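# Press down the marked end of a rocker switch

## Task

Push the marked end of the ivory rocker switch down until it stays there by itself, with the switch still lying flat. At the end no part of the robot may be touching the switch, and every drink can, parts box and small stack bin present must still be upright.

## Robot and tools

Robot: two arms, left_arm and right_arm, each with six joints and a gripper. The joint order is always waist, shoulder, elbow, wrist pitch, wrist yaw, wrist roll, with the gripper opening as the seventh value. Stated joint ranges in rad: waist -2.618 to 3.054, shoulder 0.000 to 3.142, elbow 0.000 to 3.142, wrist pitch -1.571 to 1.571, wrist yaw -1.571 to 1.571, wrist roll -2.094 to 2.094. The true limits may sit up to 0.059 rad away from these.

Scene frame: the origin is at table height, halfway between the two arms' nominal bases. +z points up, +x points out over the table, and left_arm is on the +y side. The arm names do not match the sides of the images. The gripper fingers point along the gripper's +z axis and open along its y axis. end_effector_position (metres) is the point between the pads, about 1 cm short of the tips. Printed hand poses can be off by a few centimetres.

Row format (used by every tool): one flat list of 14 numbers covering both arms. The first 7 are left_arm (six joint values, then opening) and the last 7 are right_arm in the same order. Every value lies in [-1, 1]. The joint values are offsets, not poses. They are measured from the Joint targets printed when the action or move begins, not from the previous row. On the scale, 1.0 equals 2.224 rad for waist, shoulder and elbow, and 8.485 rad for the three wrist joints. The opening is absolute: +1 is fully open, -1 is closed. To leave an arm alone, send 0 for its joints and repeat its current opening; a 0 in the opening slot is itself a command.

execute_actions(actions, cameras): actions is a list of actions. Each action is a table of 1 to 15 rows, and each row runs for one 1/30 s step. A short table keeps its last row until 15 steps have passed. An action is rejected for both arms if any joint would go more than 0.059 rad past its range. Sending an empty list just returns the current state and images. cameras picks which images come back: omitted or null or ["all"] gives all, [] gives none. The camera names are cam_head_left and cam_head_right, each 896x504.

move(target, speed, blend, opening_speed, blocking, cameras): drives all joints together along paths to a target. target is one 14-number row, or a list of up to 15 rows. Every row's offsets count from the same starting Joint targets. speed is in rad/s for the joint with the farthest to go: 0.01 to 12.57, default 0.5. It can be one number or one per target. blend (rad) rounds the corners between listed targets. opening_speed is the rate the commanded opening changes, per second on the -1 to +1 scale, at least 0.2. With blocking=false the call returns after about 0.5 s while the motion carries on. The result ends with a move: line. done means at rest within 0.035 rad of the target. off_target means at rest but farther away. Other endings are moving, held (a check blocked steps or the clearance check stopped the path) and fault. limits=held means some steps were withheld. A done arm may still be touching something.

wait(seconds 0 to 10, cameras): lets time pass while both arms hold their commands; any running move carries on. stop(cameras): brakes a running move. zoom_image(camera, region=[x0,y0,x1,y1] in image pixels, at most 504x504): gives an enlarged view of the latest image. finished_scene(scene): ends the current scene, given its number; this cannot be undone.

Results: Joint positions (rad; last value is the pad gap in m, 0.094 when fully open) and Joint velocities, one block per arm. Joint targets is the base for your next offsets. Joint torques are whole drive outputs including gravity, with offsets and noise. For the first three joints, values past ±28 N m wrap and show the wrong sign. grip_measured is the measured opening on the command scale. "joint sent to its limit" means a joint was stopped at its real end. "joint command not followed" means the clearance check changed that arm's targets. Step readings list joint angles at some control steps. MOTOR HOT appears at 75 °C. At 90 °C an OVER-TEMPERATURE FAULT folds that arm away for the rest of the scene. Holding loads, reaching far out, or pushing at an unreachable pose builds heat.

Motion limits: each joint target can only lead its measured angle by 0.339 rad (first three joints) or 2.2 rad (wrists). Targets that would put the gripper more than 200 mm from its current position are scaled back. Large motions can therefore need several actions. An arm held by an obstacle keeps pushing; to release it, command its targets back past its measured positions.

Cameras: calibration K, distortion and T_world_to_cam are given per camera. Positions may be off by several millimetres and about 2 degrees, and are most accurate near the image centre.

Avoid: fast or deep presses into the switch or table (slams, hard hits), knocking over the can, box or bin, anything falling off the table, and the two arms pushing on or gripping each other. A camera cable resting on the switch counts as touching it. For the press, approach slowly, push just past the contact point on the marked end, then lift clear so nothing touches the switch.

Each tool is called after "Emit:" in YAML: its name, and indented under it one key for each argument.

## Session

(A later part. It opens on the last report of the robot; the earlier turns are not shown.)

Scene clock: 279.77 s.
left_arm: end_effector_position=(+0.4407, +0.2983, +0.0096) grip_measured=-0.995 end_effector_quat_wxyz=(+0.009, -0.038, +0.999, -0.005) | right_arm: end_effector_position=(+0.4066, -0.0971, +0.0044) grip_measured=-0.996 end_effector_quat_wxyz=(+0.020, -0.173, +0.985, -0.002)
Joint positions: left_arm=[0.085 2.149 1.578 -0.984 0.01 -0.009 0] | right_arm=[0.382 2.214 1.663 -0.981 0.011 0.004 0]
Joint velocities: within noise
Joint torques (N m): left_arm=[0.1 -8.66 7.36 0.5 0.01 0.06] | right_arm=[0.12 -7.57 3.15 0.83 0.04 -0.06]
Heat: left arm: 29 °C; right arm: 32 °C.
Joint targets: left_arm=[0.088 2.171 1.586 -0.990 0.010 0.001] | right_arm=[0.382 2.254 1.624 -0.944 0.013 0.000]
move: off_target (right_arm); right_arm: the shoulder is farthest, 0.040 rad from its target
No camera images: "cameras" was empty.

Emit:
move:
  target:
    - [0, -0.0225, 0.0719, -0.02475, 0, 0, -1.0, 0, -0.0225, 0.0719, -0.02475, 0, 0, -1.0]
    - [-0.0171, -0.4141, -0.3759, 0.152, 0, 0, -1.0, -0.0818, -0.4514, -0.393, 0.1466, 0, 0, -1.0]
    - [-0.0328, -0.2828, -0.5549, 0.2245, -0.0179, -0.0054, -1.0, -0.1772, -0.3156, -0.558, 0.2141, -0.002, -0.0022, -1.0]
  speed: [0.5, 1.2, 1.2]
  blend: [0.0, 0.2, 0]

Scene clock: 308.03 s.
left_arm: end_effector_position=(+0.4303, +0.2971, +0.1088) grip_measured=-0.995 end_effector_quat_wxyz=(+0.598, -0.054, +0.798, +0.042) | right_arm: end_effector_position=(+0.4090, -0.2602, +0.1084) grip_measured=-0.996 end_effector_quat_wxyz=(+0.590, +0.012, +0.807, -0.020)
Joint positions: left_arm=[0.021 1.532 0.352 0.894 -0.128 -0.035 0] | right_arm=[-0.008 1.544 0.394 0.843 0.011 -0.017 0]
Joint velocities: within noise
Joint torques (N m): left_arm=[-0.55 -3.9 6.06 2.42 -0.16 -0.13] | right_arm=[-0.36 -3.81 4.96 2.38 -0.18 -0.04]
Heat: left arm: 30 °C; right arm: 33 °C.
Joint targets: left_arm=[0.015 1.542 0.352 0.915 -0.142 -0.045] | right_arm=[-0.012 1.552 0.383 0.873 -0.004 -0.018]
move: done

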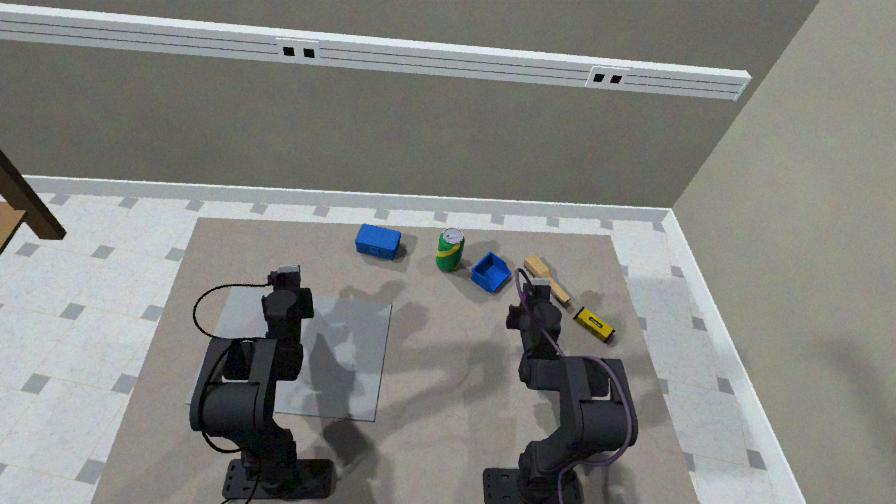

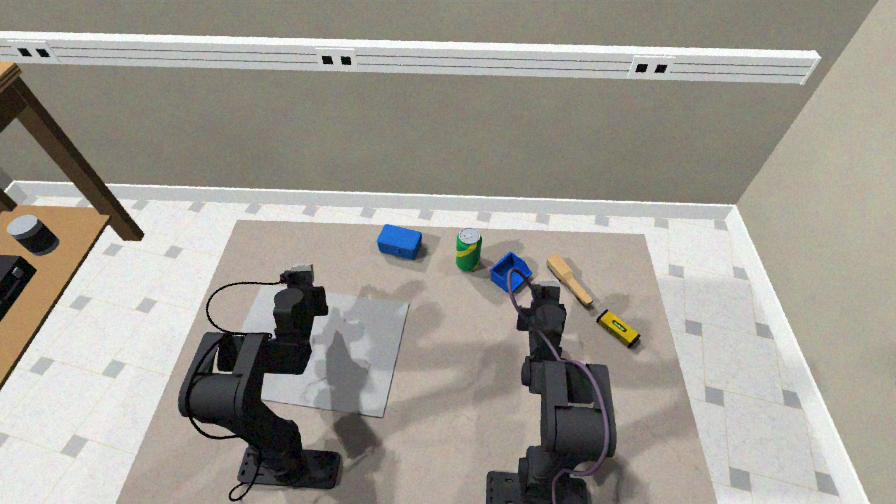

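Emit:
move:
  target:
    - [0.0607, -0.1313, 0.179, -0.0725, 0.0167, 0.0053, -1.0, 0, 0, 0, 0, 0, 0, -1.0]
    - [0.0922, 0.0112, 0.3035, -0.2294, 0.0167, 0.0053, -1.0, 0, 0, 0, 0, 0, 0, -1.0]
    - [0.0922, 0.0427, 0.2491, -0.2069, 0.0167, 0.0053, -1.0, 0, 0, 0, 0, 0, 0, -1.0]
    - [0.0922, 0.0481, 0.2431, -0.2043, 0.0167, 0.0053, -1.0, 0, 0, 0, 0, 0, 0, -1.0]
    - [0.0922, 0.0112, 0.3035, -0.2294, 0.0167, 0.0053, -1.0, 0, 0, 0, 0, 0, 0, -1.0]
    - [0.317, 0.0112, 0.3035, -0.2294, 0.0167, 0.0053, -1.0, 0, 0, 0, 0, 0, 0, -1.0]
  speed: [1.5, 1.5, 0.35, 0.04, 0.8, 1.2]
  blend: [0.2, 0, 0, 0, 0.05, 0]

Emit:
zoom_image:
  camera: "cam_head_right"
  region: [260, 322, 324, 386]

Emit:
zoom_image:
  camera: "cam_head_left"
  region: [239, 327, 303, 391]

Scene clock: 316.37 s.
left_arm: end_effector_position=(+0.2274, +0.4358, +0.0483) grip_measured=-0.995 end_effector_quat_wxyz=(-0.019, -0.347, +0.938, -0.006) | right_arm: end_effector_position=(+0.4091, -0.2602, +0.1086) grip_measured=-0.996 end_effector_quat_wxyz=(+0.591, +0.012, +0.806, -0.020)
Joint positions: left_arm=[0.718 1.593 1.005 -1.023 -0.002 -0.009 0] | right_arm=[-0.008 1.544 0.394 0.844 0.011 -0.017 0]
Joint velocities: within noise
Joint torques (N m): left_arm=[0.13 -7.73 8.47 0.38 0.05 0.09] | right_arm=[-0.38 -3.82 4.94 2.42 -0.18 -0.04]
Heat: left arm: 29 °C; right arm: 35 °C.
Joint targets: left_arm=[0.720 1.567 1.027 -1.032 0.000 0.000] | right_arm=[-0.012 1.552 0.383 0.873 -0.004 -0.018]
move: done

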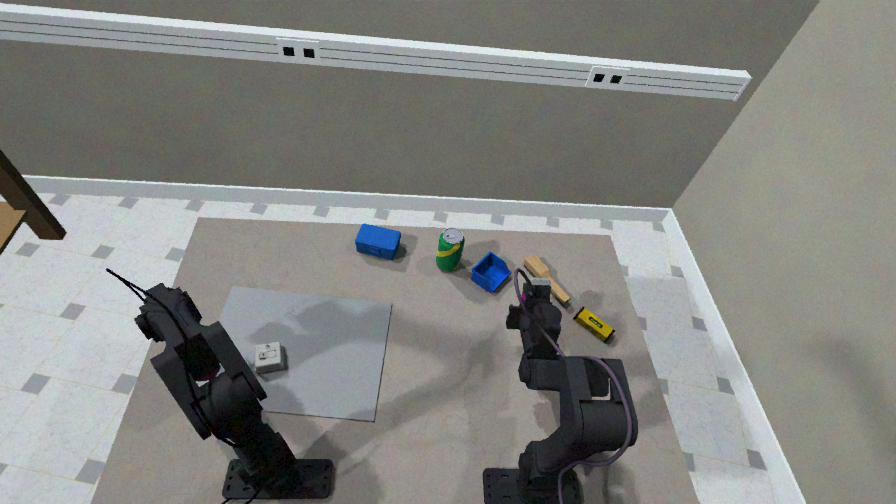

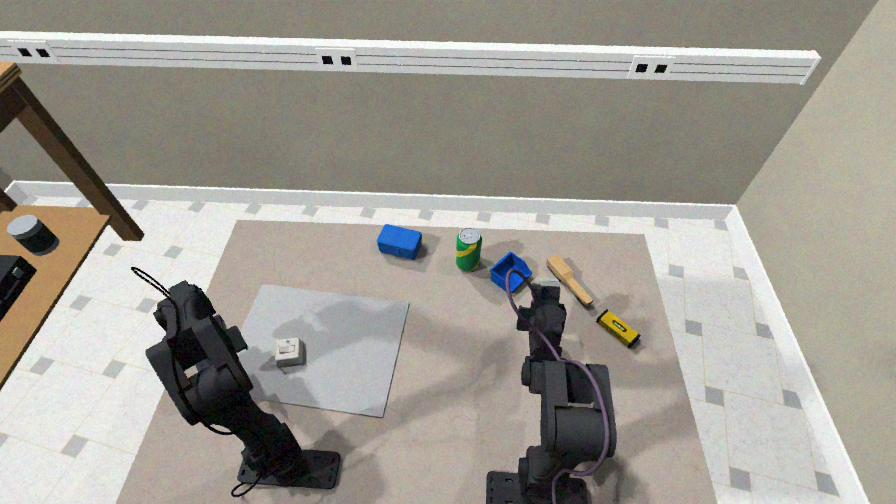

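Scaled by 7.875 from the camera's 896x504 image, which has a finer 1280x720 frame.

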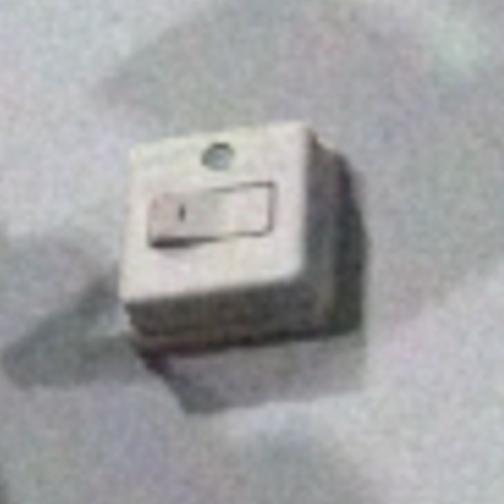

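Scaled by 7.875 from the camera's 896x504 image, which has a finer 1280x720 frame.

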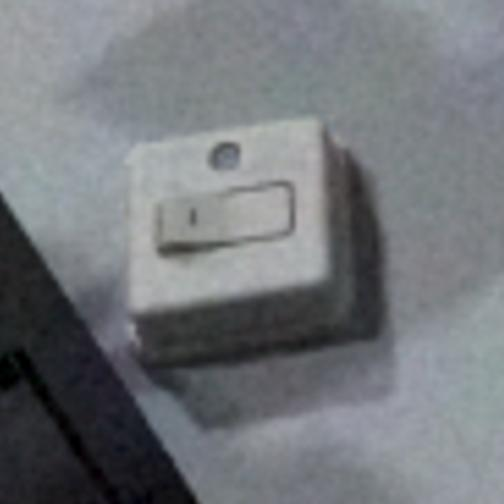

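Emit:
move:
  target:
    - [-0.09, -0.0225, 0.0225, -0.0118, 0, 0, -1.0, 0, 0, 0, 0, 0, 0, -1.0]
    - [-0.1839, 0.0054, 0.0058, 0, 0, 0, -1.0, 0, 0, 0, 0, 0, 0, -1.0]
    - [-0.1839, 0.0369, -0.0486, 0.0224, 0, 0, -1.0, 0, 0, 0, 0, 0, 0, -1.0]
    - [-0.1839, 0.0423, -0.0545, 0.0249, 0, 0, -1.0, 0, 0, 0, 0, 0, 0, -1.0]
    - [-0.1839, 0.0054, 0.0058, 0, 0, 0, -1.0, 0, 0, 0, 0, 0, 0, -1.0]
    - [0.0409, 0.0054, 0.0058, 0, 0, 0, -1.0, 0, 0, 0, 0, 0, 0, -1.0]
  speed: [1.0, 1.0, 0.5, 0.06, 0.8, 1.2]
  blend: [0.1, 0, 0, 0, 0.05, 0]

Emit:
zoom_image:
  camera: "cam_head_left"
  region: [239, 327, 303, 391]

Scene clock: 321.73 s.
left_arm: end_effector_position=(+0.2143, +0.4549, +0.0484) grip_measured=-0.995 end_effector_quat_wxyz=(-0.018, -0.389, +0.921, -0.007) | right_arm: end_effector_position=(+0.4091, -0.2602, +0.1087) grip_measured=-0.996 end_effector_quat_wxyz=(+0.591, +0.012, +0.806, -0.020)
Joint positions: left_arm=[0.809 1.605 1.018 -1.023 0 -0.008 0] | right_arm=[-0.008 1.544 0.394 0.844 0.011 -0.017 0]
Joint velocities: within noise
Joint torques (N m): left_arm=[0.14 -7.98 8.57 0.37 0 0.05] | right_arm=[-0.36 -3.81 4.96 2.41 -0.18 -0.04]
Heat: left arm: 29 °C; right arm: 37 °C.
Joint targets: left_arm=[0.811 1.579 1.040 -1.032 0.000 0.000] | right_arm=[-0.012 1.552 0.383 0.873 -0.004 -0.018]
move: done

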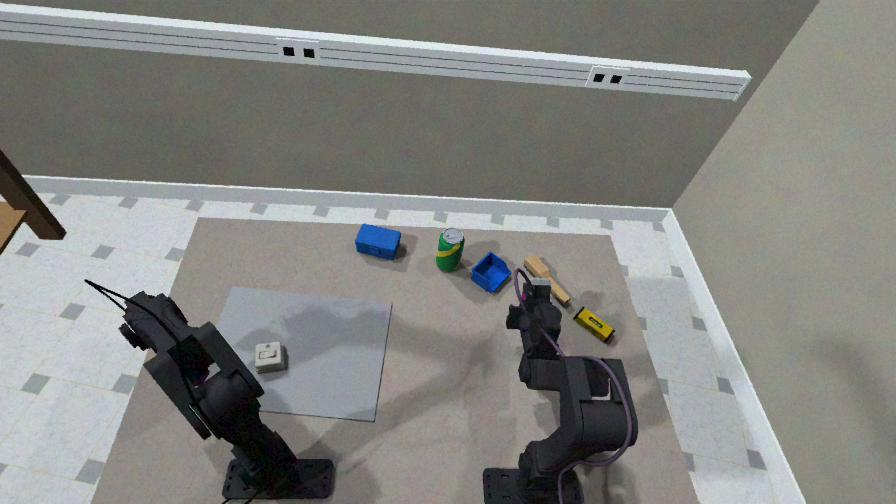

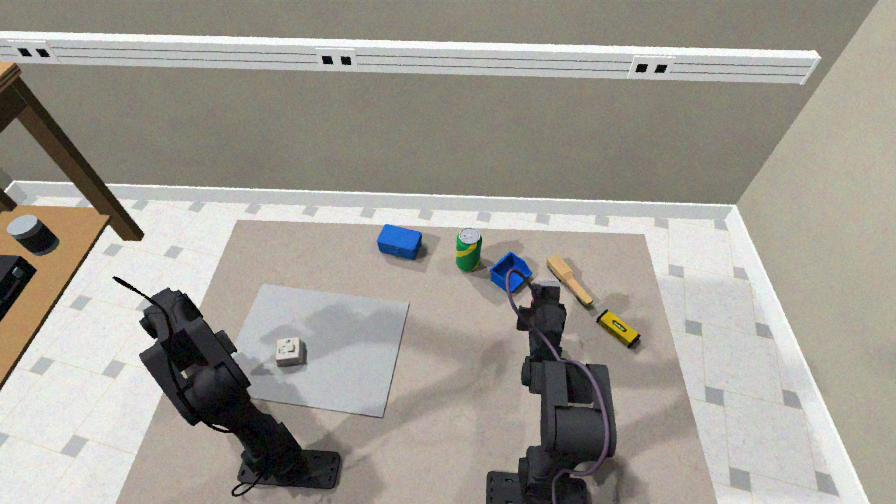

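Scaled by 7.875 from the camera's 896x504 image, which has a finer 1280x720 frame.

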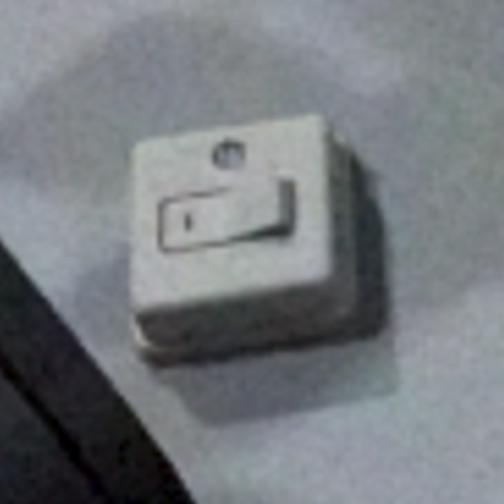

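Emit:
move:
  target:
    - [0, 0, 0, 0, 0, 0, -1.0, -0.0036, -0.1358, 0.165, -0.0675, 0.0005, 0.0476, -1.0]
    - [0, 0, 0, 0, 0, 0, -1.0, -0.0103, 0.201, 0.5279, -0.236, 0.0005, 0.0476, -1.0]
  speed: [1.5, 1.5]
  blend: [0.2, 0]

Emit:
zoom_image:
  camera: "cam_head_left"
  region: [480, 260, 580, 360]

Emit:
zoom_image:
  camera: "cam_head_right"
  region: [480, 260, 580, 360]

Scene clock: 335.57 s.
left_arm: end_effector_position=(+0.2141, +0.4547, +0.0484) grip_measured=-0.995 end_effector_quat_wxyz=(-0.019, -0.389, +0.921, -0.008) | right_arm: end_effector_position=(+0.3733, -0.2666, +0.0576) grip_measured=-0.996 end_effector_quat_wxyz=(-0.003, +0.218, +0.976, -0.005)
Joint positions: left_arm=[0.809 1.605 1.018 -1.024 0 -0.008 0] | right_arm=[-0.03 1.98 1.521 -1.119 0.009 0.38 0]
Joint velocities: within noise
Joint torques (N m): left_arm=[0.06 -7.88 8.55 0.37 -0.01 0.07] | right_arm=[-0.49 -7.28 9.39 0.23 -0.11 0.03]
Heat: left arm: 29 °C; right arm: 38 °C.
Joint targets: left_arm=[0.811 1.579 1.040 -1.032 0.000 0.000] | right_arm=[-0.035 1.999 1.557 -1.130 0.000 0.385]
move: off_target (right_arm); right_arm: the elbow is farthest, 0.036 rad from its target

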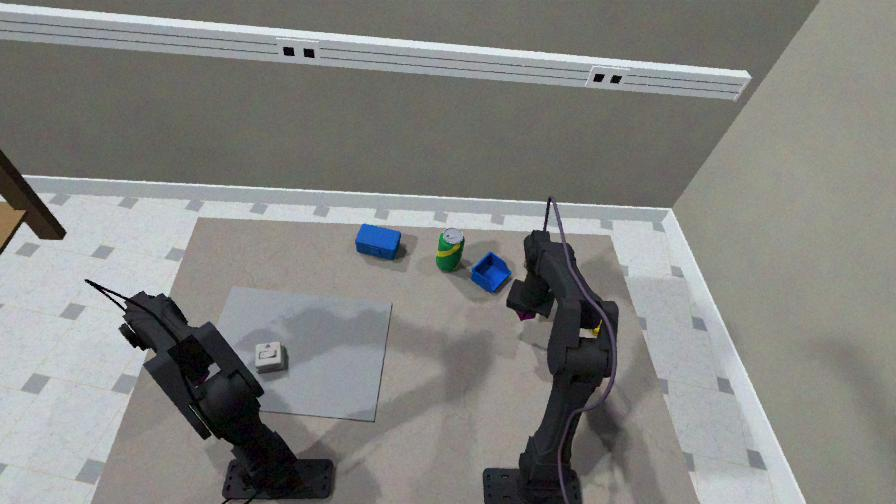

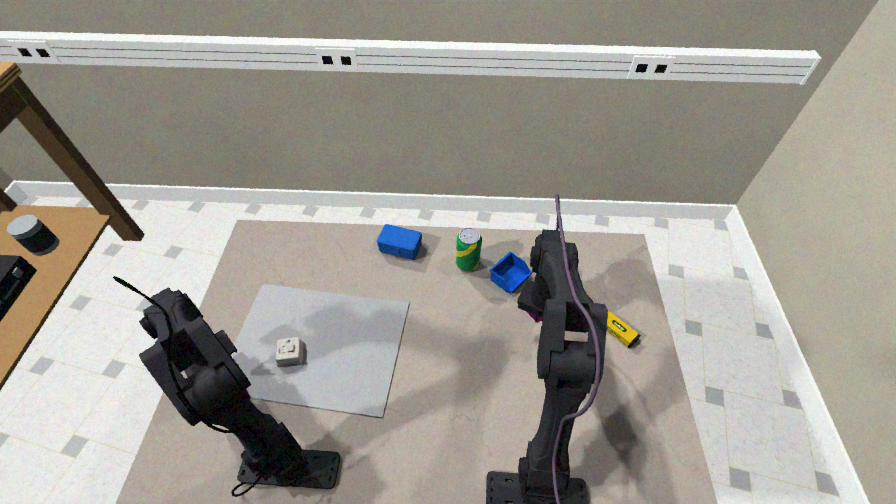

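Scaled by 5.040 from the camera's 896x504 image, which has a finer 1280x720 frame.

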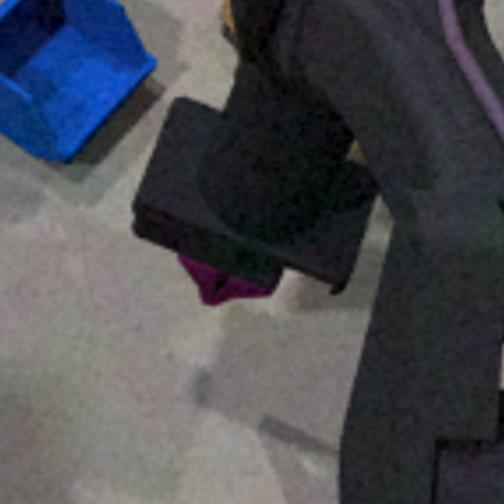

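Scaled by 5.040 from the camera's 896x504 image, which has a finer 1280x720 frame.

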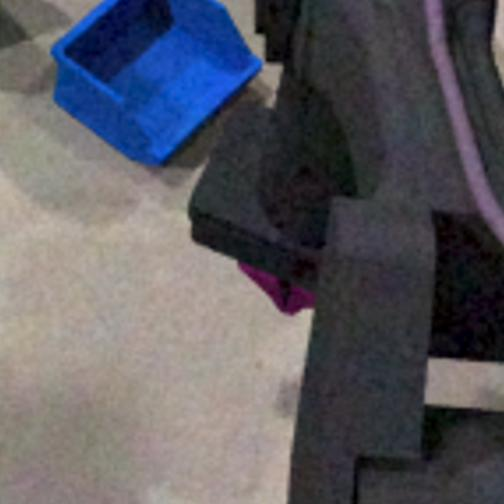

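Emit:
finished_scene:
  scene: 1

The scene is finished: the task was done.


## Next scene

The same job, from a new start.

Emit:
execute_actions:
  actions: []

Scene clock: 0.00 s.
left_arm: end_effector_position=(+0.4364, +0.2538, +0.1116) grip_measured=+1.000 end_effector_quat_wxyz=(+0.579, +0.028, +0.810, -0.084) | right_arm: end_effector_position=(+0.3944, -0.2769, +0.0830) grip_measured=+1.000 end_effector_quat_wxyz=(+0.563, +0.034, +0.826, +0.021)
Joint positions: left_arm=[0.065 1.514 0.411 0.774 0.215 -0.036 0.094] | right_arm=[-0.117 1.567 0.353 0.835 -0.132 0.026 0.094]
Joint velocities: within noise
Joint torques (N m): no reading
Heat: left arm: 25 °C; right arm: 28 °C.
Joint targets: left_arm=[0.065 1.504 0.421 0.784 0.216 -0.036] | right_arm=[-0.117 1.560 0.360 0.835 -0.133 0.026]
Tool commands: left_gripper/opening=+1.0 right_gripper/opening=+1.0

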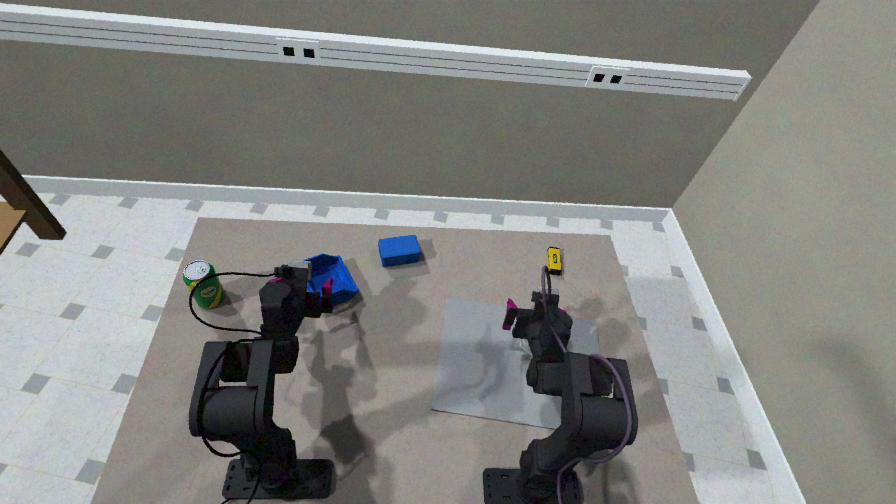

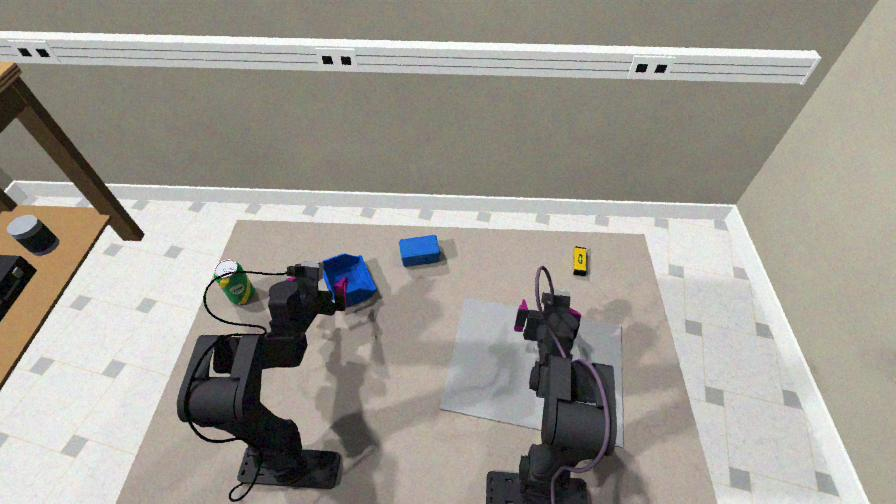

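Emit:
move:
  target: [0, 0, 0, 0, 0, 0, 1.0, -0.2172, -0.1394, 0.1754, -0.0631, 0.0157, -0.0031, -1.0]
  speed: 1.5

Emit:
zoom_image:
  camera: "cam_head_left"
  region: [480, 300, 580, 400]

Scene clock: 2.70 s.
left_arm: end_effector_position=(+0.4364, +0.2538, +0.1116) grip_measured=+1.000 end_effector_quat_wxyz=(+0.579, +0.028, +0.810, -0.084) | right_arm: end_effector_position=(+0.3476, -0.4903, +0.2454) grip_measured=-0.997 end_effector_quat_wxyz=(+0.596, +0.240, +0.743, -0.189)
Joint positions: left_arm=[0.065 1.514 0.411 0.774 0.215 -0.036 0.094] | right_arm=[-0.599 1.252 0.732 0.299 -0.008 0.003 0]
Joint velocities: within noise
Joint torques (N m): left_arm=[0.05 -5.37 7.28 2.21 0.07 -0.02] | right_arm=[-0.14 -3.69 9.36 2.07 0.09 -0.05]
Heat: left arm: 25 °C; right arm: 29 °C.
Joint targets: left_arm=[0.065 1.504 0.421 0.784 0.216 -0.036] | right_arm=[-0.600 1.250 0.750 0.300 0.000 -0.001]
move: done

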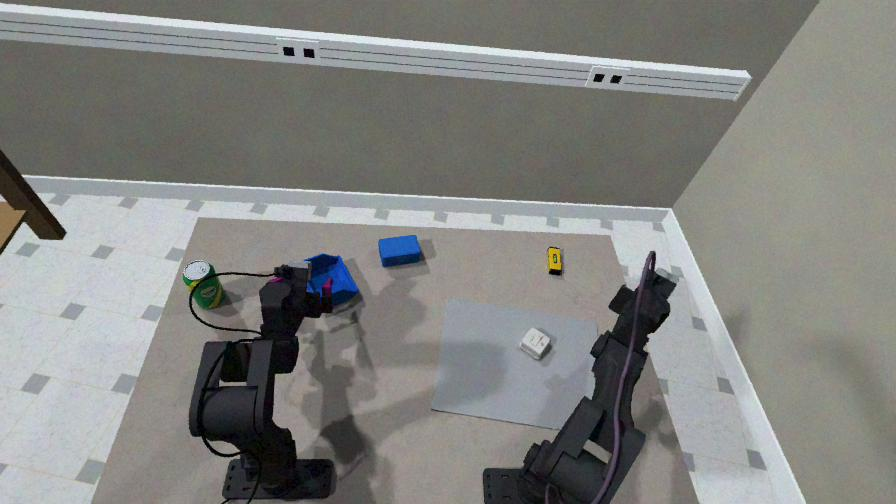

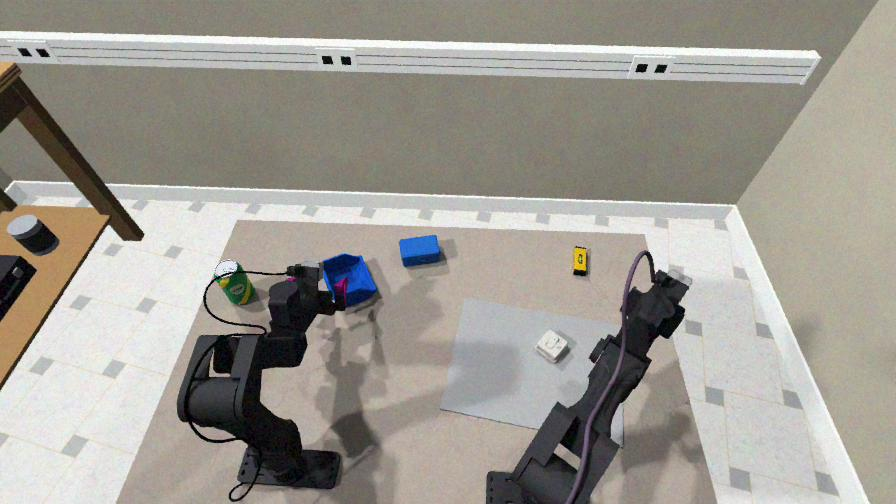

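Scaled by 5.040 from the camera's 896x504 image, which has a finer 1280x720 frame.

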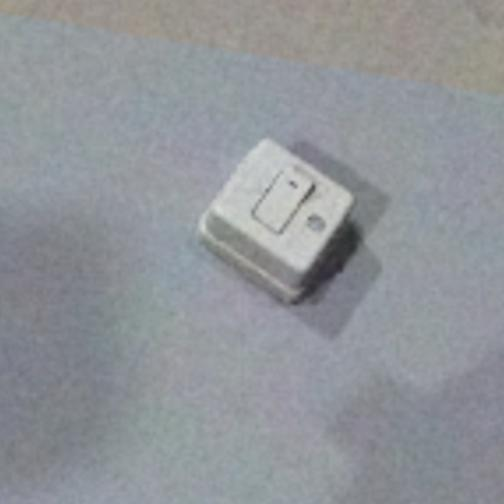

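Emit:
move:
  target:
    - [0, 0, 0, 0, 0, 0, 1.0, 0.1985, 0.2675, 0.2680, -0.1617, 0, 0, -1.0]
    - [0, 0, 0, 0, 0, 0, 1.0, 0.1985, 0.2936, 0.2167, -0.1415, 0, 0, -1.0]
    - [0, 0, 0, 0, 0, 0, 1.0, 0.1985, 0.2972, 0.21, -0.1388, 0, 0, -1.0]
    - [0, 0, 0, 0, 0, 0, 1.0, 0.1985, 0.2675, 0.2680, -0.1617, 0, 0, -1.0]
    - [0, 0, 0, 0, 0, 0, 1.0, -0.027, 0.1776, 0.2680, -0.1617, 0, 0, -1.0]
  speed: [1.5, 0.45, 0.05, 0.8, 1.2]
  blend: [0, 0, 0, 0.05, 0]

Emit:
zoom_image:
  camera: "cam_head_left"
  region: [480, 300, 580, 400]

Scene clock: 9.10 s.
left_arm: end_effector_position=(+0.4364, +0.2538, +0.1116) grip_measured=+1.000 end_effector_quat_wxyz=(+0.579, +0.028, +0.810, -0.084) | right_arm: end_effector_position=(+0.2631, -0.4576, +0.1082) grip_measured=-0.997 end_effector_quat_wxyz=(+0.075, +0.339, +0.937, -0.027)
Joint positions: left_arm=[0.065 1.514 0.411 0.774 0.215 -0.036 0.094] | right_arm=[-0.663 1.667 1.316 -1.061 0.001 0.001 0]
Joint velocities: within noise
Joint torques (N m): left_arm=[-0.01 -5.24 7.36 2.21 0.08 -0.03] | right_arm=[0.27 -7.79 9.32 0.58 -0.01 -0.04]
Heat: left arm: 26 °C; right arm: 30 °C.
Joint targets: left_arm=[0.065 1.504 0.421 0.784 0.216 -0.036] | right_arm=[-0.660 1.645 1.346 -1.072 0.000 -0.001]
move: done

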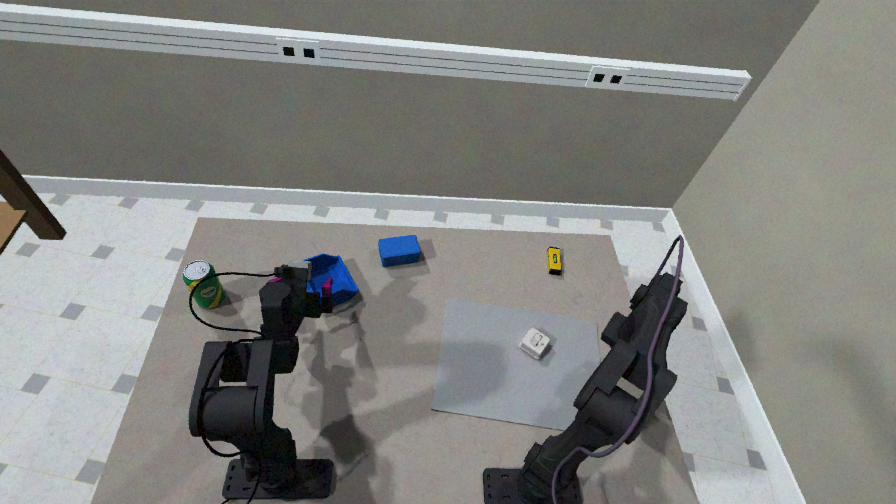

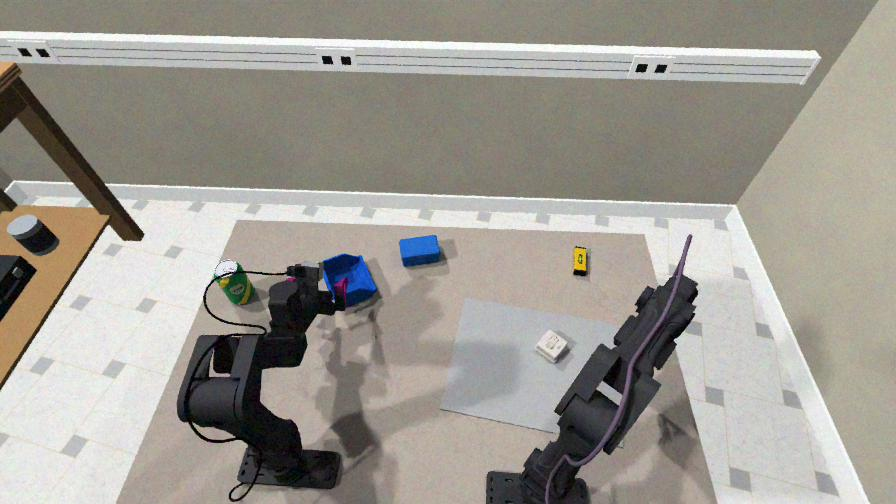

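Scaled by 5.040 from the camera's 896x504 image, which has a finer 1280x720 frame.

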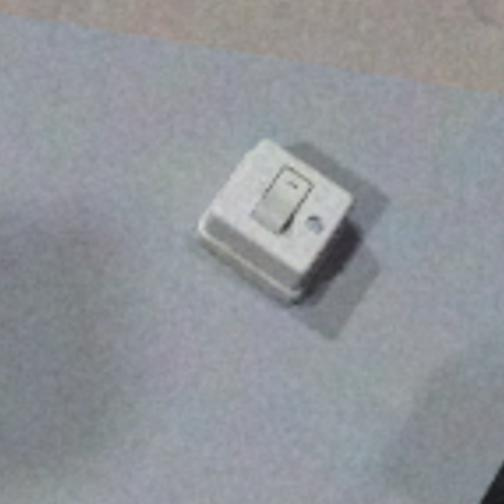

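Emit:
finished_scene:
  scene: 2

The scene is finished: the task was done.


## Next scene

The same job, from a new start.

Emit:
execute_actions:
  actions: []

Scene clock: 0.00 s.
left_arm: end_effector_position=(+0.4252, +0.2846, +0.1121) grip_measured=+1.000 end_effector_quat_wxyz=(+0.604, -0.041, +0.796, +0.012) | right_arm: end_effector_position=(+0.4148, -0.2792, +0.1161) grip_measured=+1.000 end_effector_quat_wxyz=(+0.622, +0.064, +0.779, -0.053)
Joint positions: left_arm=[0.015 1.501 0.327 0.9 -0.072 -0.052 0.094] | right_arm=[-0.001 1.617 0.385 1.006 0.133 0.026 0.094]
Joint velocities: within noise
Joint torques (N m): no reading
Heat: left arm: 24 °C; right arm: 27 °C.
Joint targets: left_arm=[0.015 1.492 0.336 0.909 -0.072 -0.052] | right_arm=[-0.001 1.609 0.393 1.009 0.134 0.026]
Tool commands: left_gripper/opening=+1.0 right_gripper/opening=+1.0

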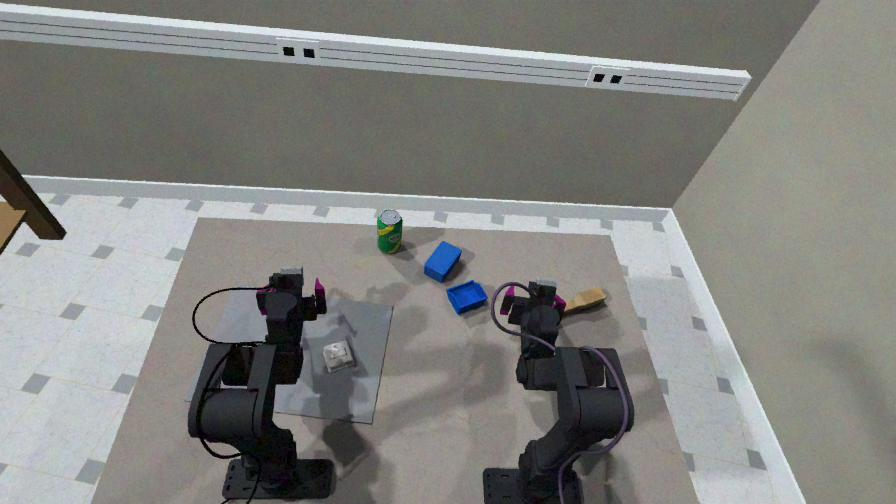

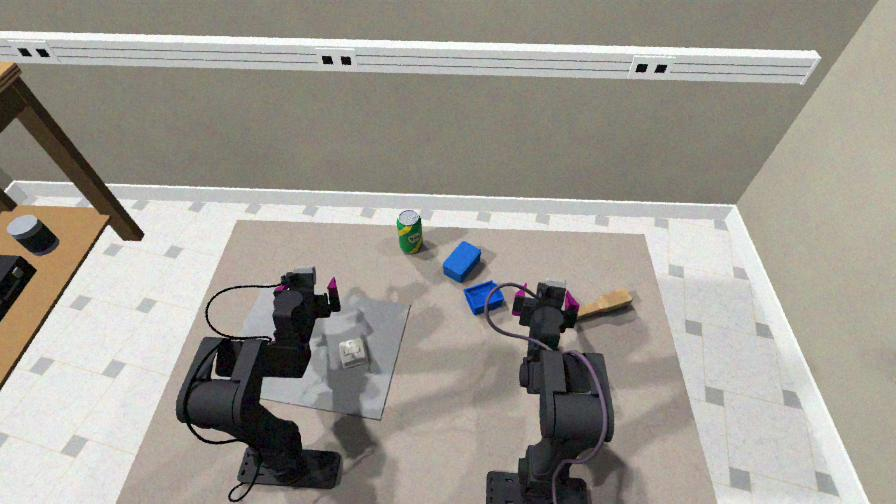

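Emit:
zoom_image:
  camera: "cam_head_left"
  region: [306, 323, 370, 387]

Scaled by 7.875 from the camera's 896x504 image, which has a finer 1280x720 frame.

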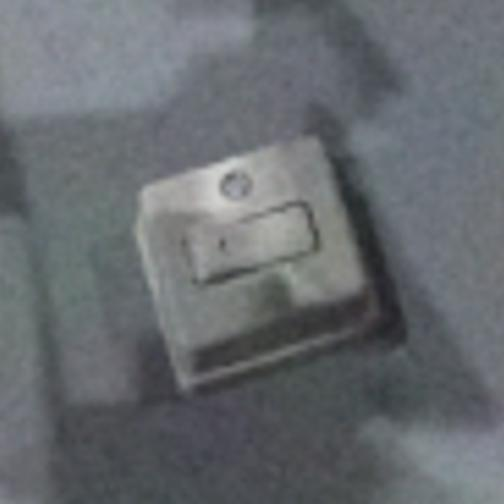

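Emit:
move:
  target:
    - [-0.0652, -0.1088, 0.1862, -0.0718, 0.0085, 0.0061, -1.0, 0, 0, 0, 0, 0, 0, 1.0]
    - [-0.1349, 0.0432, 0.3206, -0.2288, 0.0085, 0.0061, -1.0, 0, 0, 0, 0, 0, 0, 1.0]
    - [-0.1349, 0.0746, 0.2666, -0.2065, 0.0085, 0.0061, -1.0, 0, 0, 0, 0, 0, 0, 1.0]
    - [-0.1349, 0.08, 0.2608, -0.204, 0.0085, 0.0061, -1.0, 0, 0, 0, 0, 0, 0, 1.0]
    - [-0.1349, 0.0432, 0.3206, -0.2288, 0.0085, 0.0061, -1.0, 0, 0, 0, 0, 0, 0, 1.0]
    - [0.0899, -0.0468, 0.3206, -0.2288, 0.0085, 0.0061, -1.0, 0, 0, 0, 0, 0, 0, 1.0]
  speed: [1.5, 1.5, 0.45, 0.05, 0.8, 1.2]
  blend: [0.2, 0, 0, 0, 0.05, 0]

Emit:
zoom_image:
  camera: "cam_head_left"
  region: [306, 323, 370, 387]

Scene clock: 7.53 s.
left_arm: end_effector_position=(+0.2966, +0.3246, +0.0976) grip_measured=-0.995 end_effector_quat_wxyz=(+0.079, -0.102, +0.992, +0.008) | right_arm: end_effector_position=(+0.4145, -0.2793, +0.1151) grip_measured=+1.000 end_effector_quat_wxyz=(+0.620, +0.064, +0.780, -0.054)
Joint positions: left_arm=[0.211 1.411 1.026 -1.026 -0.002 -0.011 0] | right_arm=[-0.001 1.617 0.385 1.002 0.134 0.026 0.094]
Joint velocities: within noise
Joint torques (N m): left_arm=[0.29 -6.28 9.13 0.77 0.03 0.05] | right_arm=[-0.01 -5.31 5.97 2.14 0.01 -0.03]
Heat: left arm: 25 °C; right arm: 29 °C.
Joint targets: left_arm=[0.215 1.388 1.049 -1.032 0.000 -0.001] | right_arm=[-0.001 1.609 0.393 1.009 0.134 0.026]
move: done

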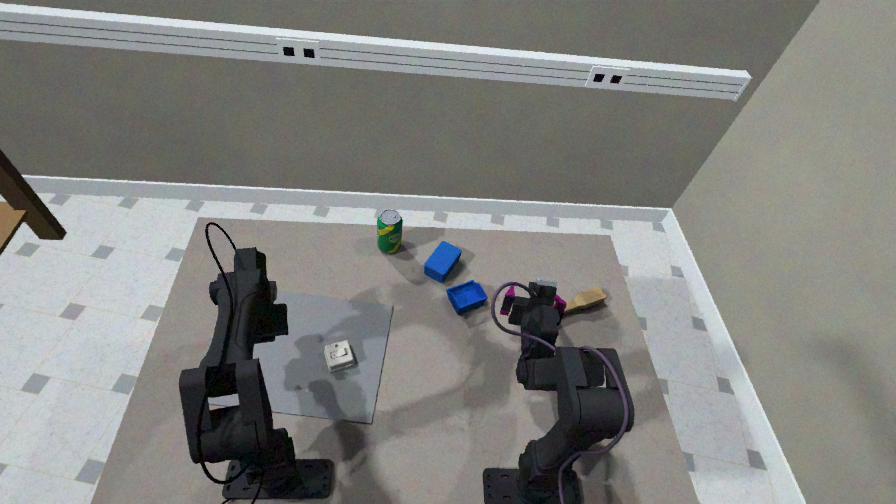

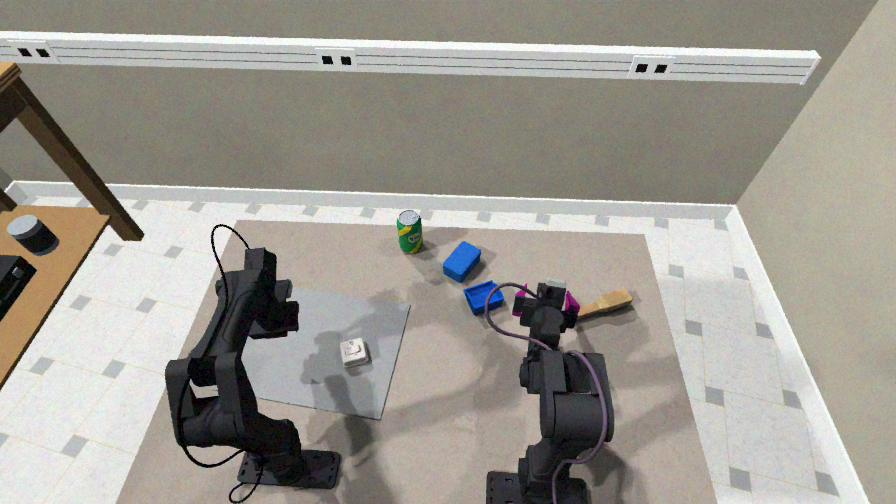

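Scaled by 7.875 from the camera's 896x504 image, which has a finer 1280x720 frame.

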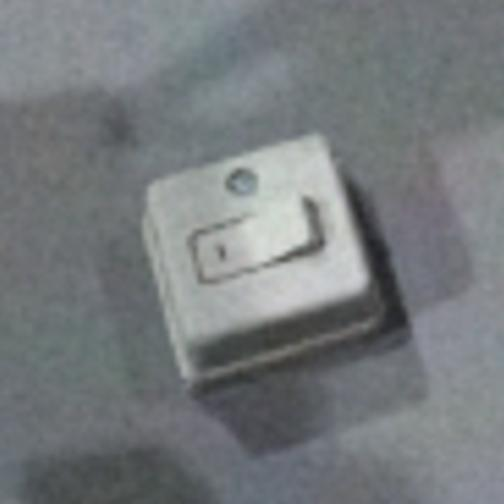

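Toggled: the marked end is down and the other end is raised.

Emit:
finished_scene:
  scene: 3

The scene is finished: the task was done.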